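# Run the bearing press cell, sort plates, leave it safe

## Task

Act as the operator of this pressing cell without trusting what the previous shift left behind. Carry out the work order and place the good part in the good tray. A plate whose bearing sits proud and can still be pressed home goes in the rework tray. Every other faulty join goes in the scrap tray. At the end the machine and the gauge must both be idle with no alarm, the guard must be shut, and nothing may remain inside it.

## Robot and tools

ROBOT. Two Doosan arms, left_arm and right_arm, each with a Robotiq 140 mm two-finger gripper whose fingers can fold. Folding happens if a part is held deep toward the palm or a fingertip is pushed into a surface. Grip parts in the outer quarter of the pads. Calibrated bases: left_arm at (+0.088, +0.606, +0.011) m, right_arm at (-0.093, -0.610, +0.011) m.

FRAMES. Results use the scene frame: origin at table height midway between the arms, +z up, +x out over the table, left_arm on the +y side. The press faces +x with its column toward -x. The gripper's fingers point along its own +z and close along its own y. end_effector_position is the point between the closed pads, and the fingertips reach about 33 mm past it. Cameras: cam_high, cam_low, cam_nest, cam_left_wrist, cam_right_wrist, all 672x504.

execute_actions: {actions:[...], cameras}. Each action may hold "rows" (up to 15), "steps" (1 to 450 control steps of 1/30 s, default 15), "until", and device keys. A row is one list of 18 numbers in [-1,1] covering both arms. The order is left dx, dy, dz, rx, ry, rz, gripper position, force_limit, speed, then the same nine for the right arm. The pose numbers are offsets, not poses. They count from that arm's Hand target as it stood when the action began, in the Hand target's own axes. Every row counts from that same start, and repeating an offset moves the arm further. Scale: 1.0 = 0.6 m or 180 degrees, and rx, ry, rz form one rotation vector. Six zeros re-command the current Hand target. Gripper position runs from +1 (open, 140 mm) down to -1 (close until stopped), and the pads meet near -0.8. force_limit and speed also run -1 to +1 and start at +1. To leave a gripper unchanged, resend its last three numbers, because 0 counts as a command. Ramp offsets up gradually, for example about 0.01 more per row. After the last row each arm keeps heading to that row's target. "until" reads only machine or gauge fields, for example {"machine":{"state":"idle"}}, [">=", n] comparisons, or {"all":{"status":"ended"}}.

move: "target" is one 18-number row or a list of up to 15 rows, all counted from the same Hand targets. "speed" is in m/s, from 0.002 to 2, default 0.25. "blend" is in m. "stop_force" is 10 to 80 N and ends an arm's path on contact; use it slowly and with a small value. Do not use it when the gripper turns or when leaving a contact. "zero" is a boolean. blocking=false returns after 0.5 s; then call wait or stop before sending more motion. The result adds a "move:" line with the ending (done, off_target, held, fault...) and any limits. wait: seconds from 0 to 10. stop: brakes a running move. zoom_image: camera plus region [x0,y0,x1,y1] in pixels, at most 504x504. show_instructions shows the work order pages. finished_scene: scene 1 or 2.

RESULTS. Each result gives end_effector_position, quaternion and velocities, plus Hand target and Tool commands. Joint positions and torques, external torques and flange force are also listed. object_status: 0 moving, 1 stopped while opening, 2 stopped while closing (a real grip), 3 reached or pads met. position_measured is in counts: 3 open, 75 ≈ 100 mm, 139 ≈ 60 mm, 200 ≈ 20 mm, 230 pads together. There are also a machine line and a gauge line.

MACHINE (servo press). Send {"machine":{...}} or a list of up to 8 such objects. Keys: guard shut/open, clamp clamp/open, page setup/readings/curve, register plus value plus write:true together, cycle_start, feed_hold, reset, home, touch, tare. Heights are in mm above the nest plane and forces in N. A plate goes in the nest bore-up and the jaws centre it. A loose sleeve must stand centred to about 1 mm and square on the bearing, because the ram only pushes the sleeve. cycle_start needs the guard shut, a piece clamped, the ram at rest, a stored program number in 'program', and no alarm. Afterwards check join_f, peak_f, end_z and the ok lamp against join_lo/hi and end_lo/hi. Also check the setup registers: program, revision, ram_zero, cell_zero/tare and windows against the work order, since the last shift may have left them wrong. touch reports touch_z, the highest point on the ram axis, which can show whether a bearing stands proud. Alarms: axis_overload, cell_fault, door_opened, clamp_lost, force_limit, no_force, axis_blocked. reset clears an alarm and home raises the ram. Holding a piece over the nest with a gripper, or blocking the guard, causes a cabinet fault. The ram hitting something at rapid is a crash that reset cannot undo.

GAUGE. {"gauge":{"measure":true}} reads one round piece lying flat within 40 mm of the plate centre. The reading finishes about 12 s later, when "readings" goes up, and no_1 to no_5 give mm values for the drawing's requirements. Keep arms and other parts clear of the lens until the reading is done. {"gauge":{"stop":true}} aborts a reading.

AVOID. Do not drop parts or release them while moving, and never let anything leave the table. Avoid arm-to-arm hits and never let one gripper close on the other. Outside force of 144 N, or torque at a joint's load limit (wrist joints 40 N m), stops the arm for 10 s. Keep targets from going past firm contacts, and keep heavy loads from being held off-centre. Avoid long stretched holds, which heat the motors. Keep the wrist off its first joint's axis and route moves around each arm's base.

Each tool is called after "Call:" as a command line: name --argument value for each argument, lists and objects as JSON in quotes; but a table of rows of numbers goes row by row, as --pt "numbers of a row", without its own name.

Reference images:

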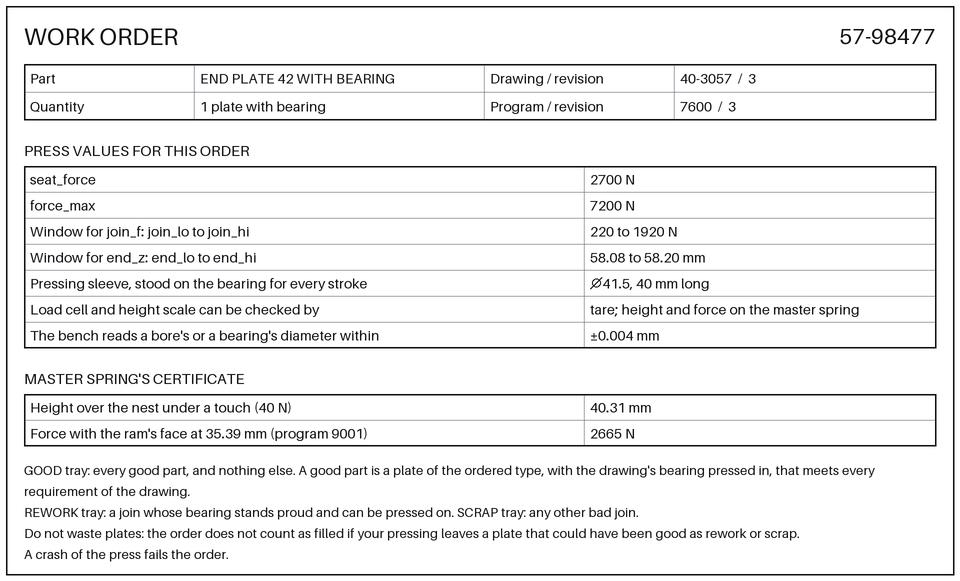

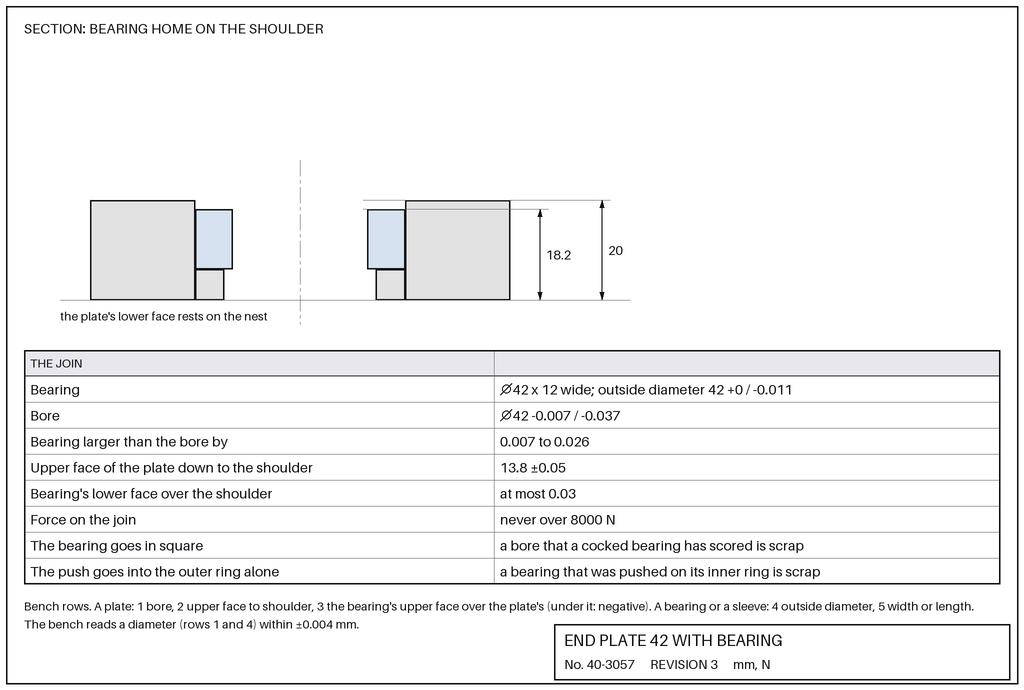

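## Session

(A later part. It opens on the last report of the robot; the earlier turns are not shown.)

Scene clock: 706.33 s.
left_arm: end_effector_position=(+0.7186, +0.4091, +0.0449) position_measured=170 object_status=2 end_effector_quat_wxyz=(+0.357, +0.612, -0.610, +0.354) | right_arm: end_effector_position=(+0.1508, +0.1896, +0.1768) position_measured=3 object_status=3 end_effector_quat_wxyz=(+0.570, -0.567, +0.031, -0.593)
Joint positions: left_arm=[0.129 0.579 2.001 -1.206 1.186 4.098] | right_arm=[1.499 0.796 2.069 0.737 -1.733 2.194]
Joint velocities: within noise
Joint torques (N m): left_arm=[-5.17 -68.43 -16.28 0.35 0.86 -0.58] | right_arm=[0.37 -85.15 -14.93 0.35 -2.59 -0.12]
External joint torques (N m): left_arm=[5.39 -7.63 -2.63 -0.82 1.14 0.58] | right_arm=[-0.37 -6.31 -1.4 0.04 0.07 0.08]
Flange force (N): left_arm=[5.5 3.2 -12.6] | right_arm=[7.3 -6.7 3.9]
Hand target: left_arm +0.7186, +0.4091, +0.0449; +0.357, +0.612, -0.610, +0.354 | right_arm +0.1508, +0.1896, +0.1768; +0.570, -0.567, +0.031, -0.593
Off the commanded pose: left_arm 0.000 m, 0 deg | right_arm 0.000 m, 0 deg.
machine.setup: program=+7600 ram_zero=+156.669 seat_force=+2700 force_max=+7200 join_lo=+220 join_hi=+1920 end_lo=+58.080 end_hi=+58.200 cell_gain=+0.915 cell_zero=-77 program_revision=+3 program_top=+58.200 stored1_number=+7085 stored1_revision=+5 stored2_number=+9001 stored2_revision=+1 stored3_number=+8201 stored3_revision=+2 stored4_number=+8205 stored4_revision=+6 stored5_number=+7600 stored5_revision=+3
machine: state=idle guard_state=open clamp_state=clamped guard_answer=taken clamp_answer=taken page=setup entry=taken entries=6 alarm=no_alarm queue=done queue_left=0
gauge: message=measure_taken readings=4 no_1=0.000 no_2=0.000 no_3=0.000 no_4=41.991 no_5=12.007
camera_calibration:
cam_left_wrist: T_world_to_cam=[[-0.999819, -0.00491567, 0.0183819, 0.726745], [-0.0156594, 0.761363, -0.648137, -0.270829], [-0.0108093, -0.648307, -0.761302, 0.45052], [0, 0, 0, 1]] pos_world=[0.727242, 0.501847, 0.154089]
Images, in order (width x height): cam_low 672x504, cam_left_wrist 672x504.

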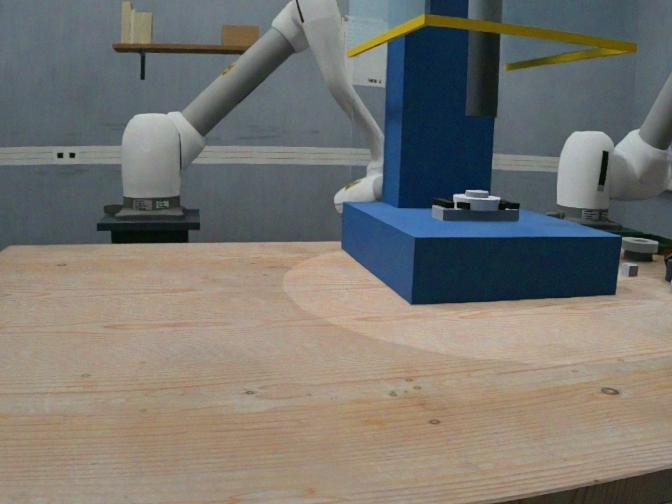

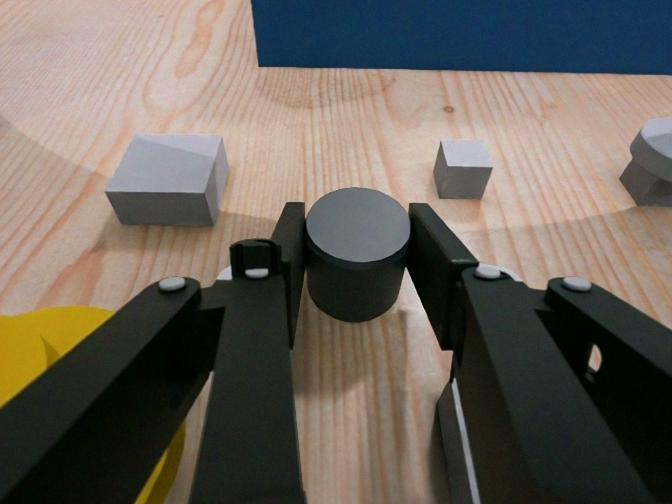

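Call:
move --pt "0.1443 0 -0.0833 0 0 0 -1 0.2 -0.9 0 0 0 0 0 0 1 1 1" --pt "0.3998 0.1983 0.0753 0 0 0 -1 0.2 -0.9 0 0 0 0 0 0 1 1 1" --pt "0.4917 0.1983 0.311 0 0 0 -1 0.2 -0.9 0 0 0 0 0 0 1 1 1" --pt "0.5523 0.1983 0.426 0 0 0 -1 0.2 -0.9 0 0 0 0 0 0 1 1 1" --speed '[0.08,0.12,0.1,0.05]' --cameras '["cam_low","cam_nest","cam_left_wrist"]'

Call:
zoom_image --camera "cam_low" --region '[430, 150, 530, 230]'

Call:
zoom_image --camera "cam_left_wrist" --region '[280, 180, 440, 360]'

Scene clock: 713.27 s.
left_arm: end_effector_position=(+0.6010, +0.0230, +0.2072) position_measured=170 object_status=2 end_effector_quat_wxyz=(+0.357, +0.612, -0.610, +0.354) | right_arm: end_effector_position=(+0.1508, +0.1896, +0.1768) position_measured=3 object_status=3 end_effector_quat_wxyz=(+0.570, -0.567, +0.031, -0.593)
Joint positions: left_arm=[-0.54 0.302 2.026 -1.525 0.817 3.718] | right_arm=[1.499 0.796 2.069 0.737 -1.733 2.194]
Joint velocities: within noise
Joint torques (N m): left_arm=[-4.31 -62.02 -30.8 -2.11 2.11 -0.38] | right_arm=[0.97 -85.35 -15.23 0.36 -2.55 -0.01]
External joint torques (N m): left_arm=[4.46 1.67 1.6 0.78 -0.77 0.38] | right_arm=[-0.95 -6.03 -0.84 0.03 0.05 -0.03]
Flange force (N): left_arm=[-5.7 -3.5 -4.4] | right_arm=[8.1 -5.7 3.9]
Hand target: left_arm +0.6010, +0.0229, +0.2072; +0.357, +0.612, -0.610, +0.354 | right_arm +0.1508, +0.1896, +0.1768; +0.570, -0.567, +0.031, -0.593
Off the commanded pose: left_arm 0.000 m, 0 deg | right_arm 0.000 m, 0 deg.
machine.setup: program=+7600 ram_zero=+156.669 seat_force=+2700 force_max=+7200 join_lo=+220 join_hi=+1920 end_lo=+58.080 end_hi=+58.200 cell_gain=+0.915 cell_zero=-77 program_revision=+3 program_top=+58.200 stored1_number=+7085 stored1_revision=+5 stored2_number=+9001 stored2_revision=+1 stored3_number=+8201 stored3_revision=+2 stored4_number=+8205 stored4_revision=+6 stored5_number=+7600 stored5_revision=+3
machine: state=idle guard_state=open clamp_state=clamped guard_answer=taken clamp_answer=taken page=setup entry=taken entries=6 alarm=no_alarm queue=done queue_left=0
gauge: message=measure_taken readings=4 no_1=0.000 no_2=0.000 no_3=0.000 no_4=41.991 no_5=12.007
move: done
camera_calibration:
cam_left_wrist: T_world_to_cam=[[-0.999819, -0.00491567, 0.0183819, 0.604285], [-0.0156594, 0.761363, -0.648137, 0.126484], [-0.0108093, -0.648307, -0.761302, 0.322497], [0, 0, 0, 1]] pos_world=[0.609642, 0.115747, 0.316389]
Images, in order (width x height): cam_low 672x504, cam_nest 672x504, cam_left_wrist 672x504.

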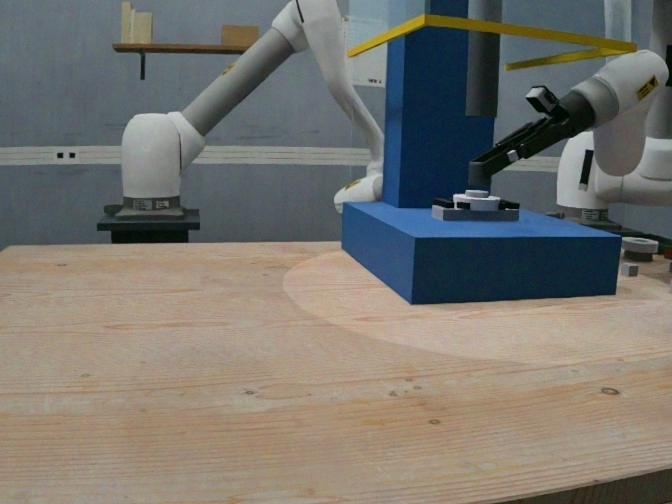

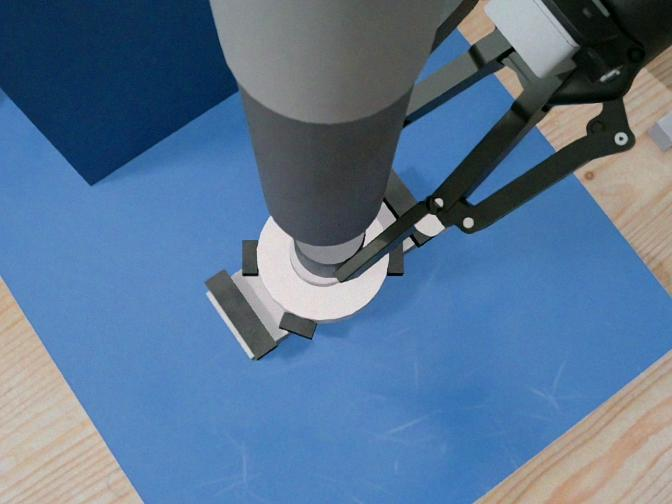

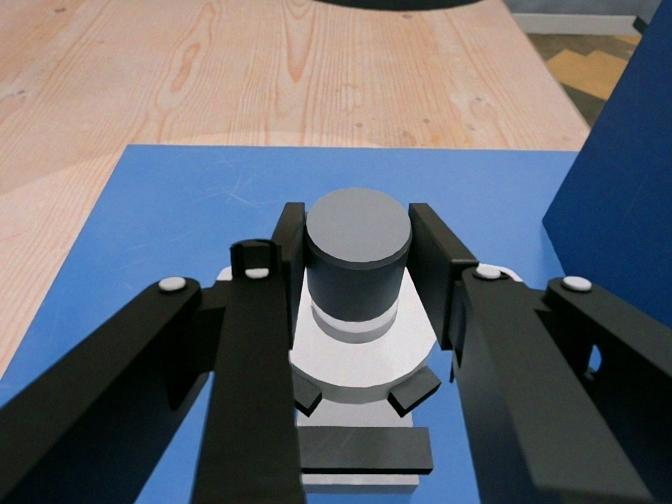

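Scaled by 5.040.

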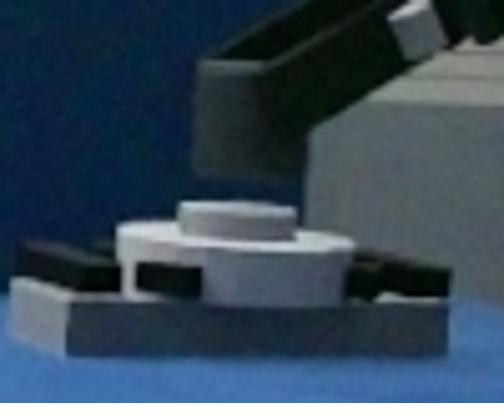

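Scaled by 2.800.

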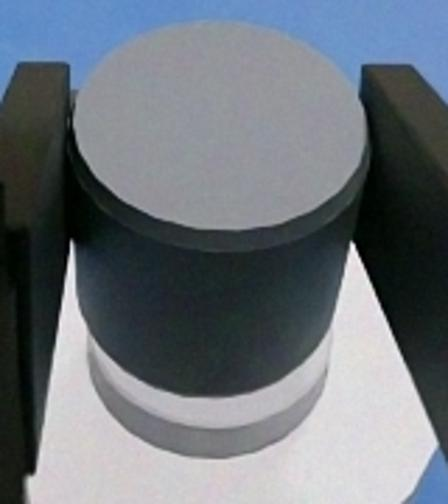

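Call:
move --target '[-0.0018,0.0023,0.0068,0,0,0,-1,0.2,-0.9,0,0,0,0,0,0,1,1,1]' --speed 0.02 --cameras '["cam_low","cam_nest","cam_left_wrist"]'

Call:
zoom_image --camera "cam_low" --region '[450, 170, 510, 220]'

Call:
zoom_image --camera "cam_left_wrist" --region '[280, 180, 440, 360]'

Call:
zoom_image --camera "cam_nest" --region '[270, 220, 380, 305]'

Scene clock: 714.20 s.
left_arm: end_effector_position=(+0.5996, +0.0199, +0.2042) position_measured=170 object_status=2 end_effector_quat_wxyz=(+0.357, +0.612, -0.610, +0.354) | right_arm: end_effector_position=(+0.1508, +0.1896, +0.1768) position_measured=3 object_status=3 end_effector_quat_wxyz=(+0.570, -0.567, +0.031, -0.593)
Joint positions: left_arm=[-0.546 0.306 2.027 -1.533 0.813 3.725] | right_arm=[1.499 0.796 2.069 0.737 -1.733 2.194]
Joint velocities: within noise
Joint torques (N m): left_arm=[-3.19 -60.51 -31.09 -1.99 2.09 -0.59] | right_arm=[0.54 -85.35 -15.11 0.36 -2.48 -0.06]
External joint torques (N m): left_arm=[3.31 -0.13 1.98 0.64 -0.73 0.59] | right_arm=[-0.52 -5.84 -0.85 0.02 -0.02 0.03]
Flange force (N): left_arm=[-4.7 0.5 -5.0] | right_arm=[7.6 -5.8 3.3]
Hand target: left_arm +0.5996, +0.0199, +0.2042; +0.357, +0.612, -0.610, +0.354 | right_arm +0.1508, +0.1896, +0.1768; +0.570, -0.567, +0.031, -0.593
Off the commanded pose: left_arm 0.000 m, 0 deg | right_arm 0.000 m, 0 deg.
machine.setup: program=+7600 ram_zero=+156.669 seat_force=+2700 force_max=+7200 join_lo=+220 join_hi=+1920 end_lo=+58.080 end_hi=+58.200 cell_gain=+0.915 cell_zero=-77 program_revision=+3 program_top=+58.200 stored1_number=+7085 stored1_revision=+5 stored2_number=+9001 stored2_revision=+1 stored3_number=+8201 stored3_revision=+2 stored4_number=+8205 stored4_revision=+6 stored5_number=+7600 stored5_revision=+3
machine: state=idle guard_state=open clamp_state=clamped guard_answer=taken clamp_answer=taken page=setup entry=taken entries=6 alarm=no_alarm queue=done queue_left=0
gauge: message=measure_taken readings=4 no_1=0.000 no_2=0.000 no_3=0.000 no_4=41.991 no_5=12.007
move: done
camera_calibration:
cam_left_wrist: T_world_to_cam=[[-0.999819, -0.00491602, 0.0183815, 0.602924], [-0.0156586, 0.761412, -0.648079, 0.126843], [-0.0108099, -0.64825, -0.761351, 0.318338], [0, 0, 0, 1]] pos_world=[0.608242, 0.112747, 0.313489]
Images, in order (width x height): cam_low 672x504, cam_nest 672x504, cam_left_wrist 672x504.

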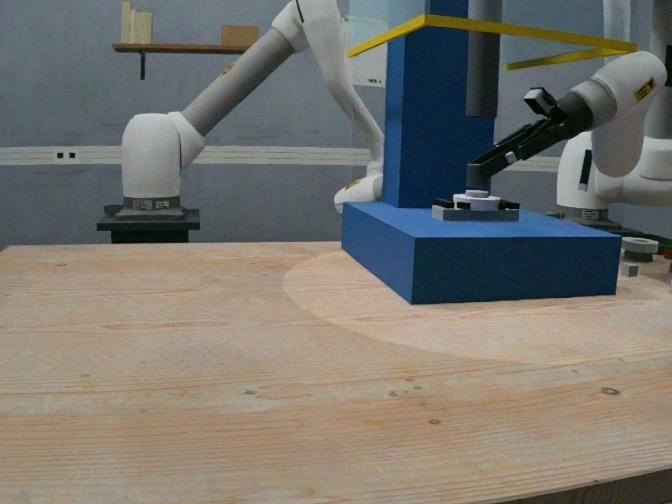

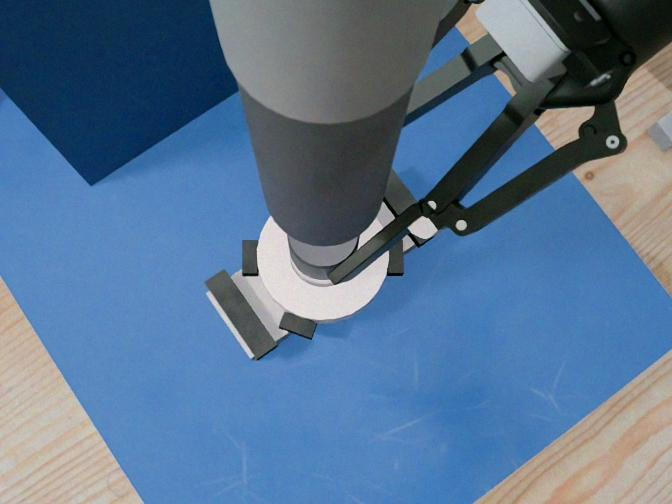

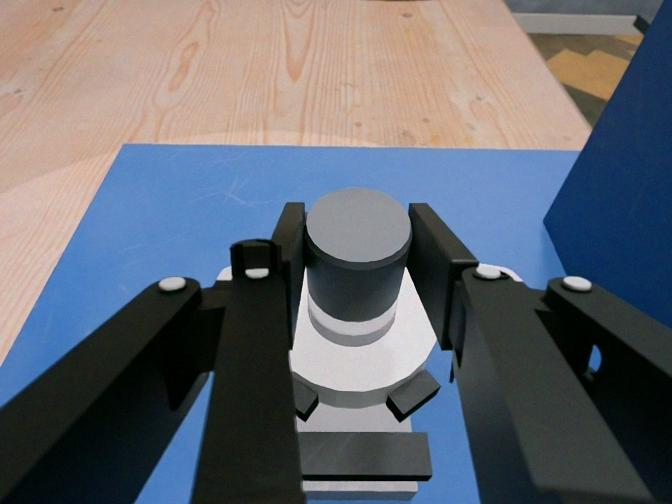

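Scaled by 8.400.

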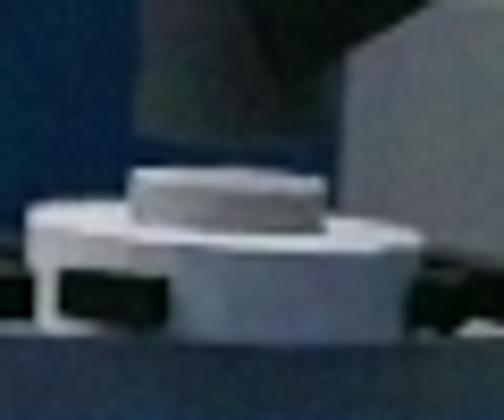

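Scaled by 2.800.

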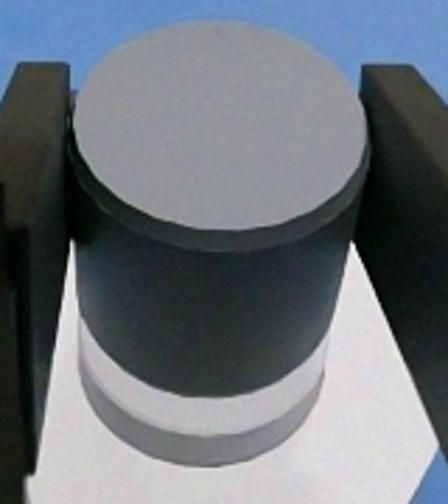

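Scaled by 4.582.

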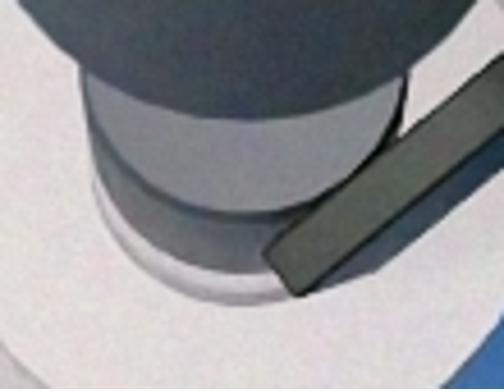

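Call:
move --target '[-0.0079,-0.0008,0.0046,0,0,0,-1,0.2,-0.9,0,0,0,0,0,0,1,1,1]' --speed 0.01 --stop_force 10 --cameras '["cam_low","cam_nest","cam_left_wrist"]'

Call:
zoom_image --camera "cam_low" --region '[450, 170, 510, 220]'

Call:
zoom_image --camera "cam_left_wrist" --region '[300, 260, 410, 360]'

Call:
zoom_image --camera "cam_nest" --region '[270, 220, 380, 305]'

Scene clock: 716.03 s.
left_arm: end_effector_position=(+0.6001, +0.0198, +0.1987) position_measured=170 object_status=2 end_effector_quat_wxyz=(+0.357, +0.612, -0.610, +0.354) | right_arm: end_effector_position=(+0.1508, +0.1896, +0.1768) position_measured=3 object_status=3 end_effector_quat_wxyz=(+0.570, -0.567, +0.031, -0.593)
Joint positions: left_arm=[-0.545 0.313 2.03 -1.543 0.813 3.739] | right_arm=[1.499 0.796 2.069 0.737 -1.733 2.194]
Joint velocities: within noise
Joint torques (N m): left_arm=[-3.17 -61.12 -30.38 -2.03 2.1 -0.37] | right_arm=[0.8 -85.35 -15.18 0.31 -2.64 -0.05]
External joint torques (N m): left_arm=[3.3 -0.03 1.6 0.65 -0.72 0.37] | right_arm=[-0.79 -5.98 -1.01 0.08 0.13 0.02]
Flange force (N): left_arm=[-3.7 -0.4 -4.9] | right_arm=[7.7 -5.9 3.9]
Hand target: left_arm +0.6001, +0.0198, +0.1987; +0.357, +0.612, -0.610, +0.354 | right_arm +0.1508, +0.1896, +0.1768; +0.570, -0.567, +0.031, -0.593
Off the commanded pose: left_arm 0.000 m, 0 deg | right_arm 0.000 m, 0 deg.
machine.setup: program=+7600 ram_zero=+156.669 seat_force=+2700 force_max=+7200 join_lo=+220 join_hi=+1920 end_lo=+58.080 end_hi=+58.200 cell_gain=+0.915 cell_zero=-77 program_revision=+3 program_top=+58.200 stored1_number=+7085 stored1_revision=+5 stored2_number=+9001 stored2_revision=+1 stored3_number=+8201 stored3_revision=+2 stored4_number=+8205 stored4_revision=+6 stored5_number=+7600 stored5_revision=+3
machine: state=idle guard_state=open clamp_state=clamped guard_answer=taken clamp_answer=taken page=setup entry=taken entries=6 alarm=no_alarm queue=done queue_left=0
gauge: message=measure_taken readings=4 no_1=0.000 no_2=0.000 no_3=0.000 no_4=41.991 no_5=12.007
move: done
camera_calibration:
cam_left_wrist: T_world_to_cam=[[-0.999819, -0.00491567, 0.0183819, 0.603424], [-0.0156594, 0.761363, -0.648137, 0.123385], [-0.0108093, -0.648307, -0.761302, 0.314081], [0, 0, 0, 1]] pos_world=[0.608642, 0.112647, 0.307989]
Images, in order (width x height): cam_low 672x504, cam_nest 672x504, cam_left_wrist 672x504.

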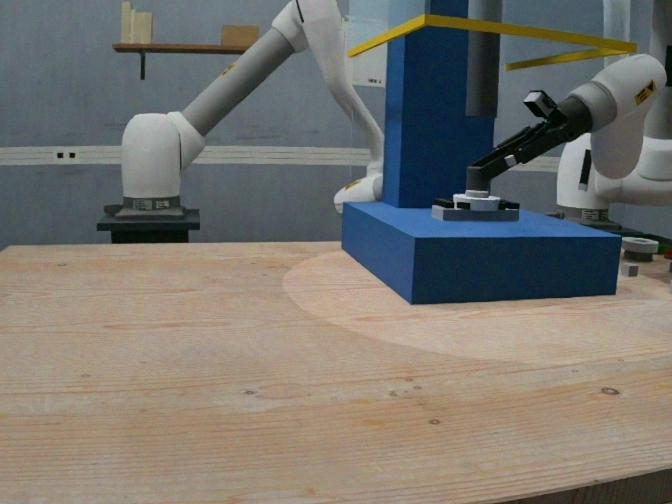

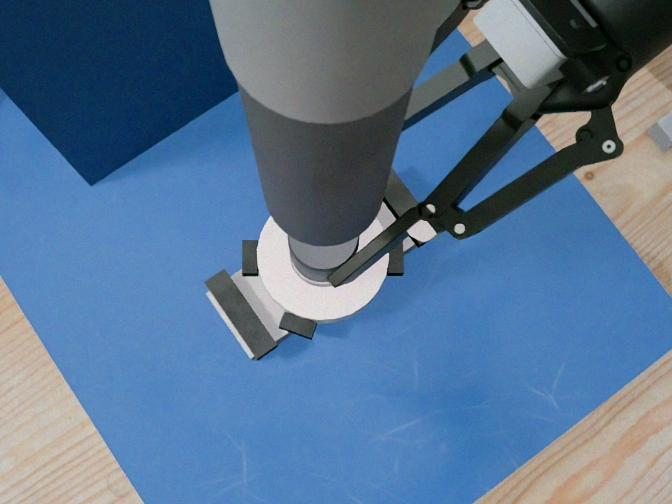

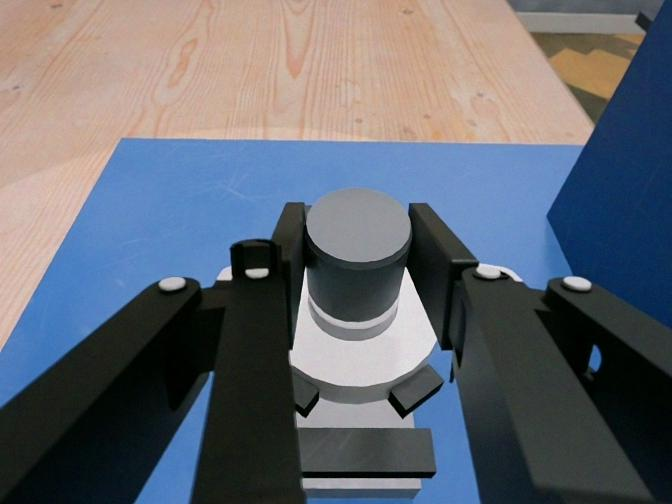

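Scaled by 8.400.

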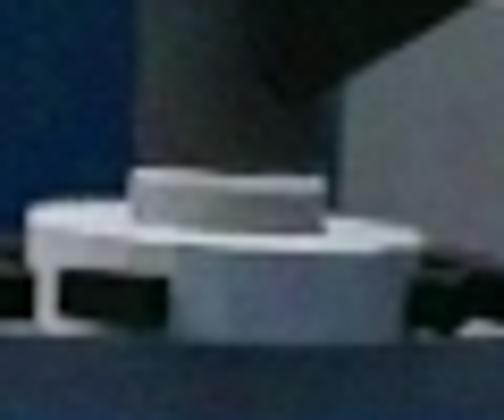

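Scaled by 4.582.

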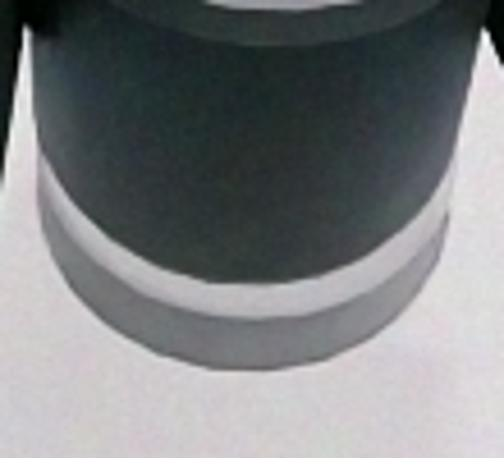

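Scaled by 4.582.

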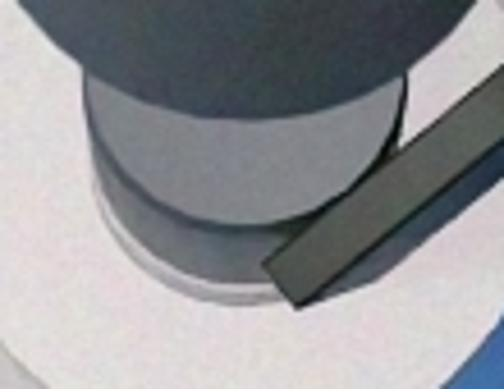

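Call:
move --target '[-0.0030,0,0.0017,0,0,0,-1,0.2,-0.9,0,0,0,0,0,0,1,1,1]' --speed 0.005 --stop_force 10 --cameras '["cam_low","cam_nest","cam_left_wrist"]'

Call:
zoom_image --camera "cam_low" --region '[450, 150, 510, 220]'

Call:
zoom_image --camera "cam_left_wrist" --region '[300, 260, 410, 360]'

Call:
zoom_image --camera "cam_nest" --region '[270, 220, 380, 305]'

Scene clock: 717.73 s.
left_arm: end_effector_position=(+0.6000, +0.0198, +0.1967) position_measured=170 object_status=2 end_effector_quat_wxyz=(+0.357, +0.612, -0.610, +0.354) | right_arm: end_effector_position=(+0.1508, +0.1896, +0.1768) position_measured=3 object_status=3 end_effector_quat_wxyz=(+0.570, -0.567, +0.031, -0.593)
Joint positions: left_arm=[-0.545 0.316 2.031 -1.546 0.813 3.745] | right_arm=[1.499 0.796 2.069 0.737 -1.733 2.194]
Joint velocities: within noise
Joint torques (N m): left_arm=[-2.6 -61.3 -30.41 -2.17 2.11 -0.5] | right_arm=[0.67 -84.82 -15.11 0.36 -2.55 -0.02]
External joint torques (N m): left_arm=[2.51 0.24 1.77 0.77 -0.71 0.5] | right_arm=[-0.64 -6.94 -1.19 0.02 0.03 -0.01]
Flange force (N): left_arm=[-3.7 0.3 -3.8] | right_arm=[8.7 -7.1 4.2]
Hand target: left_arm +0.6000, +0.0198, +0.1967; +0.357, +0.612, -0.610, +0.354 | right_arm +0.1508, +0.1896, +0.1768; +0.570, -0.567, +0.031, -0.593
Off the commanded pose: left_arm 0.000 m, 0 deg | right_arm 0.000 m, 0 deg.
machine.setup: program=+7600 ram_zero=+156.669 seat_force=+2700 force_max=+7200 join_lo=+220 join_hi=+1920 end_lo=+58.080 end_hi=+58.200 cell_gain=+0.915 cell_zero=-77 program_revision=+3 program_top=+58.200 stored1_number=+7085 stored1_revision=+5 stored2_number=+9001 stored2_revision=+1 stored3_number=+8201 stored3_revision=+2 stored4_number=+8205 stored4_revision=+6 stored5_number=+7600 stored5_revision=+3
machine: state=idle guard_state=open clamp_state=clamped guard_answer=taken clamp_answer=taken page=setup entry=taken entries=6 alarm=no_alarm queue=done queue_left=0
gauge: message=measure_taken readings=4 no_1=0.000 no_2=0.000 no_3=0.000 no_4=41.991 no_5=12.007
move: done
camera_calibration:
cam_left_wrist: T_world_to_cam=[[-0.999819, -0.00491567, 0.0183819, 0.603463], [-0.0156594, 0.761363, -0.648137, 0.122023], [-0.0108093, -0.648307, -0.761302, 0.312483], [0, 0, 0, 1]] pos_world=[0.608642, 0.112647, 0.305889]
Images, in order (width x height): cam_low 672x504, cam_nest 672x504, cam_left_wrist 672x504.

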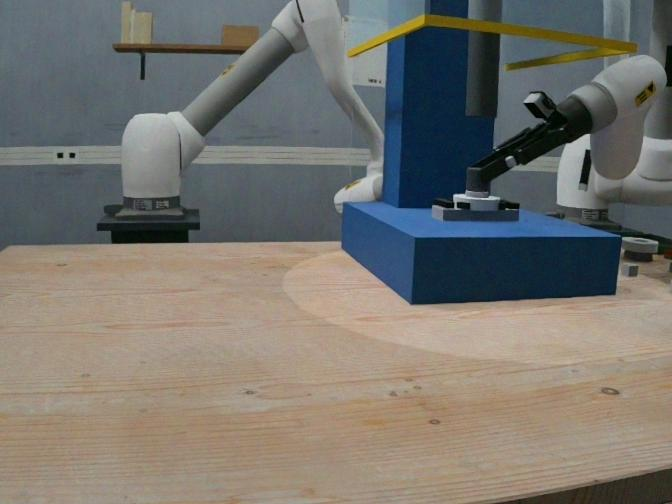

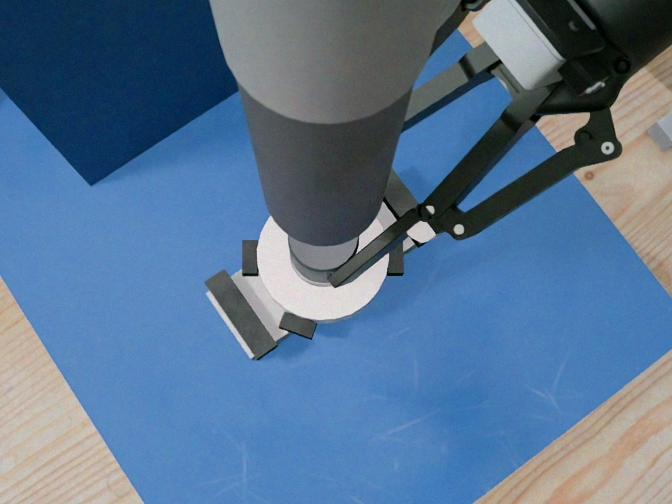

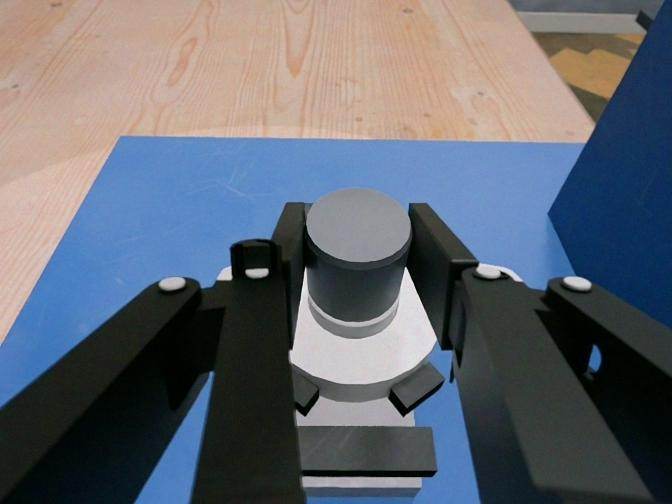

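Scaled by 7.200.

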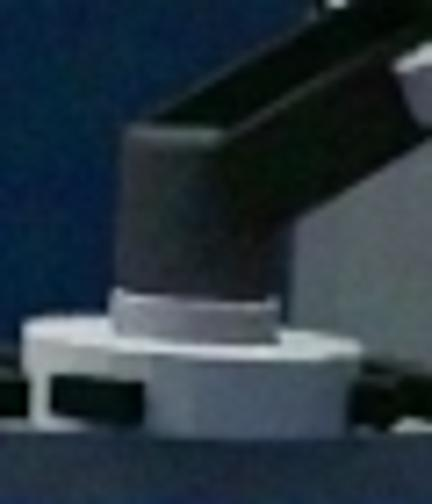

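Scaled by 4.582.

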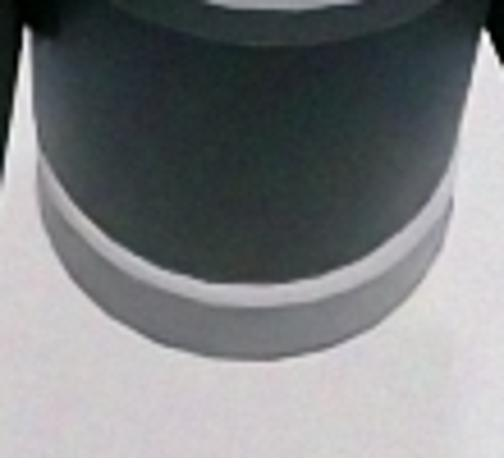

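Scaled by 4.582.

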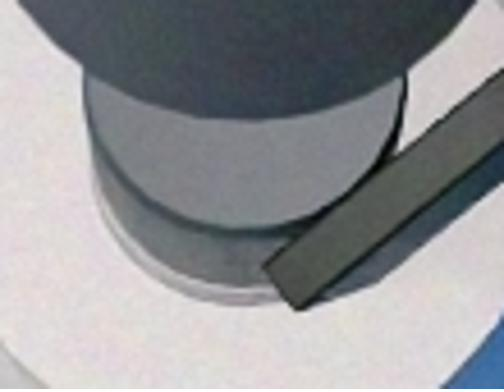

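Call:
move --target '[-0.0072,0,0.0042,0,0,0,-1,0.2,-0.9,0,0,0,0,0,0,1,1,1]' --speed 0.004 --stop_force 10 --cameras '["cam_low","cam_nest","cam_left_wrist"]'

Call:
zoom_image --camera "cam_low" --region '[450, 150, 510, 220]'

Call:
zoom_image --camera "cam_left_wrist" --region '[300, 260, 410, 360]'

Call:
zoom_image --camera "cam_nest" --region '[270, 220, 380, 305]'

Scene clock: 718.97 s.
left_arm: end_effector_position=(+0.6001, +0.0198, +0.1955) position_measured=170 object_status=2 end_effector_quat_wxyz=(+0.357, +0.612, -0.610, +0.355) | right_arm: end_effector_position=(+0.1508, +0.1896, +0.1768) position_measured=3 object_status=3 end_effector_quat_wxyz=(+0.570, -0.567, +0.031, -0.593)
Joint positions: left_arm=[-0.545 0.318 2.032 -1.549 0.813 3.748] | right_arm=[1.499 0.796 2.069 0.737 -1.733 2.194]
Joint velocities: within noise
Joint torques (N m): left_arm=[-2.88 -49.02 -22.46 0.39 -1.02 -0.36] | right_arm=[0.59 -85.29 -15.19 0.39 -2.56 -0.07]
External joint torques (N m): left_arm=[3.03 -12.21 -6.1 -1.77 2.42 0.36] | right_arm=[-0.61 -5.21 -0.67 -0.02 0.08 0.04]
Flange force (N): left_arm=[9.5 1.4 -14.2] | right_arm=[7.0 -5.0 3.1]
Hand target: left_arm +0.6001, +0.0198, +0.1955; +0.357, +0.612, -0.610, +0.355 (not the last commanded pose) | right_arm +0.1508, +0.1896, +0.1768; +0.570, -0.567, +0.031, -0.593
Off the commanded pose: left_arm 0.004 m, 0 deg | right_arm 0.000 m, 0 deg.
machine.setup: program=+7600 ram_zero=+156.669 seat_force=+2700 force_max=+7200 join_lo=+220 join_hi=+1920 end_lo=+58.080 end_hi=+58.200 cell_gain=+0.915 cell_zero=-77 program_revision=+3 program_top=+58.200 stored1_number=+7085 stored1_revision=+5 stored2_number=+9001 stored2_revision=+1 stored3_number=+8201 stored3_revision=+2 stored4_number=+8205 stored4_revision=+6 stored5_number=+7600 stored5_revision=+3
machine: state=idle guard_state=open clamp_state=clamped guard_answer=taken clamp_answer=taken page=setup entry=taken entries=6 alarm=no_alarm queue=done queue_left=0
gauge: message=measure_taken readings=4 no_1=0.000 no_2=0.000 no_3=0.000 no_4=41.991 no_5=12.007
move: contact (left_arm)
camera_calibration:
cam_left_wrist: T_world_to_cam=[[-0.99982, -0.00497712, 0.0183059, 0.603616], [-0.0156585, 0.76127, -0.648246, 0.12129], [-0.0107094, -0.648416, -0.761211, 0.311493], [0, 0, 0, 1]] pos_world=[0.608742, 0.112647, 0.304688]
Images, in order (width x height): cam_low 672x504, cam_nest 672x504, cam_left_wrist 672x504.

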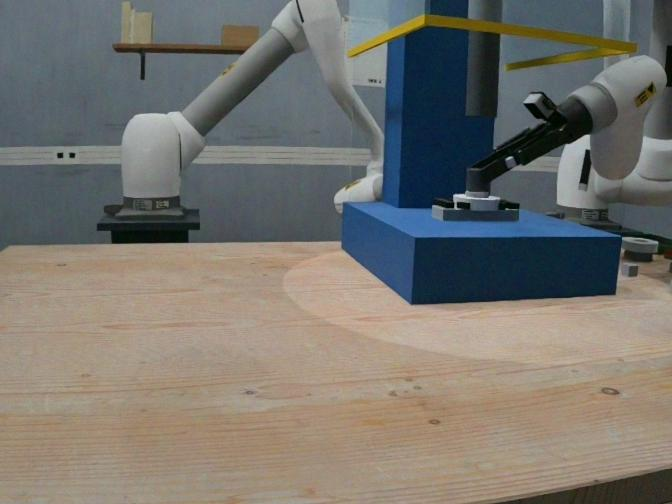

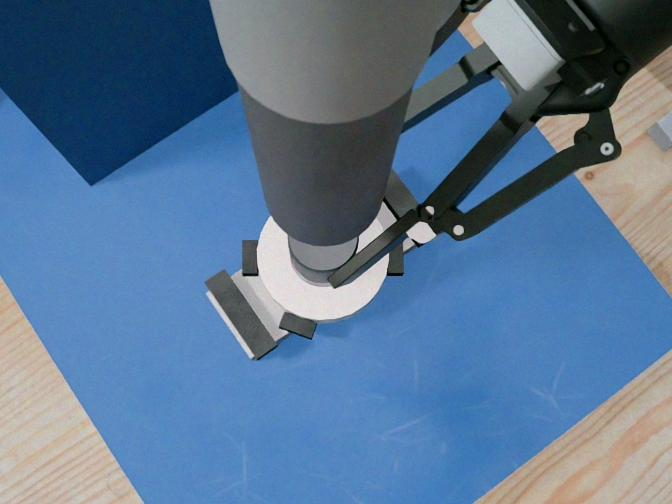

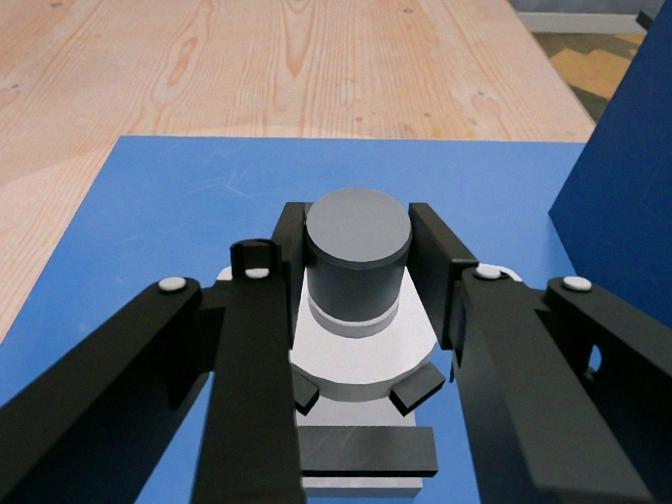

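Scaled by 7.200.

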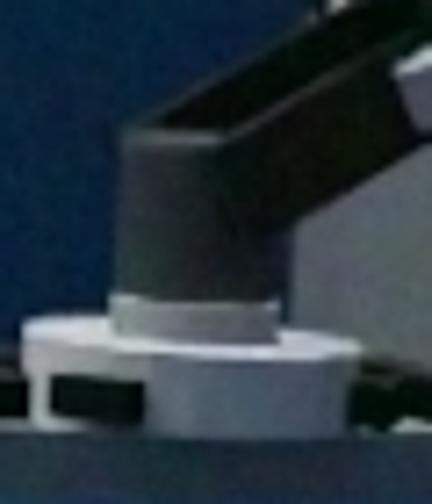

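Scaled by 4.582.

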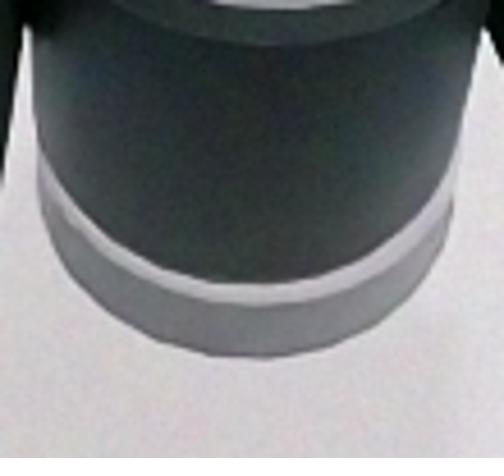

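Scaled by 4.582.

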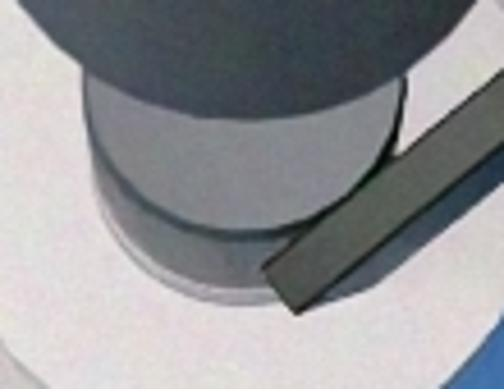

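Call:
move --target '[-0.0072,0,0.0042,0,0,0,-1,0.2,-0.9,0,0,0,0,0,0,1,1,1]' --speed 0.004 --stop_force 10 --cameras '["cam_left_wrist"]'

Call:
zoom_image --camera "cam_left_wrist" --region '[300, 260, 410, 360]'

Scene clock: 720.47 s.
left_arm: end_effector_position=(+0.6001, +0.0198, +0.1948) position_measured=170 object_status=2 end_effector_quat_wxyz=(+0.357, +0.612, -0.610, +0.355) | right_arm: end_effector_position=(+0.1508, +0.1896, +0.1768) position_measured=3 object_status=3 end_effector_quat_wxyz=(+0.570, -0.567, +0.031, -0.593)
Joint positions: left_arm=[-0.545 0.319 2.032 -1.551 0.813 3.75] | right_arm=[1.499 0.796 2.069 0.737 -1.733 2.194]
Joint velocities: within noise
Joint torques (N m): left_arm=[-3.37 -37.4 -16.51 2.26 -4.27 -0.31] | right_arm=[1.16 -85.29 -15.03 0.34 -2.52 -0.1]
External joint torques (N m): left_arm=[3.29 -23.85 -12.01 -3.66 5.68 0.31] | right_arm=[-1.2 -5.27 -0.99 0.03 0.03 0.07]
Flange force (N): left_arm=[20.8 4.3 -25.4] | right_arm=[6.9 -4.5 4.0]
Hand target: left_arm +0.6001, +0.0198, +0.1948; +0.357, +0.612, -0.610, +0.355 (not the last commanded pose) | right_arm +0.1508, +0.1896, +0.1768; +0.570, -0.567, +0.031, -0.593
Off the commanded pose: left_arm 0.004 m, 0 deg | right_arm 0.000 m, 0 deg.
machine.setup: program=+7600 ram_zero=+156.669 seat_force=+2700 force_max=+7200 join_lo=+220 join_hi=+1920 end_lo=+58.080 end_hi=+58.200 cell_gain=+0.915 cell_zero=-77 program_revision=+3 program_top=+58.200 stored1_number=+7085 stored1_revision=+5 stored2_number=+9001 stored2_revision=+1 stored3_number=+8201 stored3_revision=+2 stored4_number=+8205 stored4_revision=+6 stored5_number=+7600 stored5_revision=+3
machine: state=idle guard_state=open clamp_state=clamped guard_answer=taken clamp_answer=taken page=setup entry=taken entries=6 alarm=no_alarm queue=done queue_left=0
gauge: message=measure_taken readings=4 no_1=0.000 no_2=0.000 no_3=0.000 no_4=41.991 no_5=12.007
move: contact (left_arm)
camera_calibration:
cam_left_wrist: T_world_to_cam=[[-0.999823, -0.00496373, 0.0181658, 0.60367], [-0.015559, 0.761178, -0.648356, 0.120884], [-0.0106092, -0.648524, -0.761121, 0.31096], [0, 0, 0, 1]] pos_world=[0.608742, 0.112647, 0.304088]
Images, in order (width x height): cam_left_wrist 672x504.

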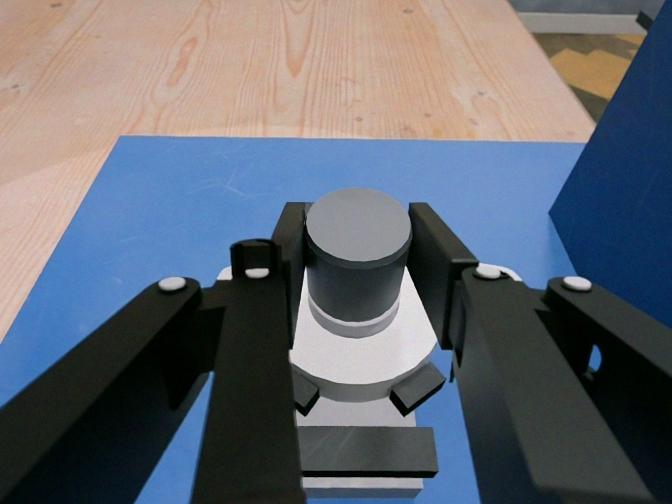

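Scaled by 4.582.

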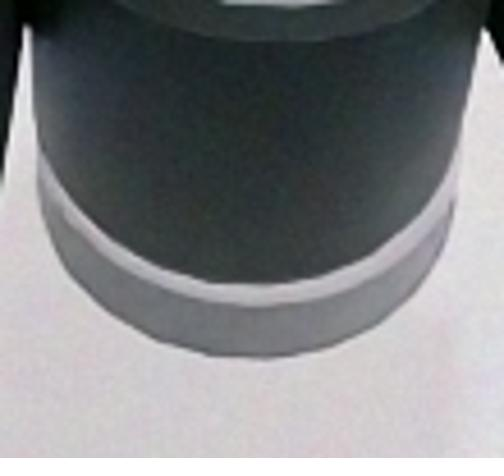

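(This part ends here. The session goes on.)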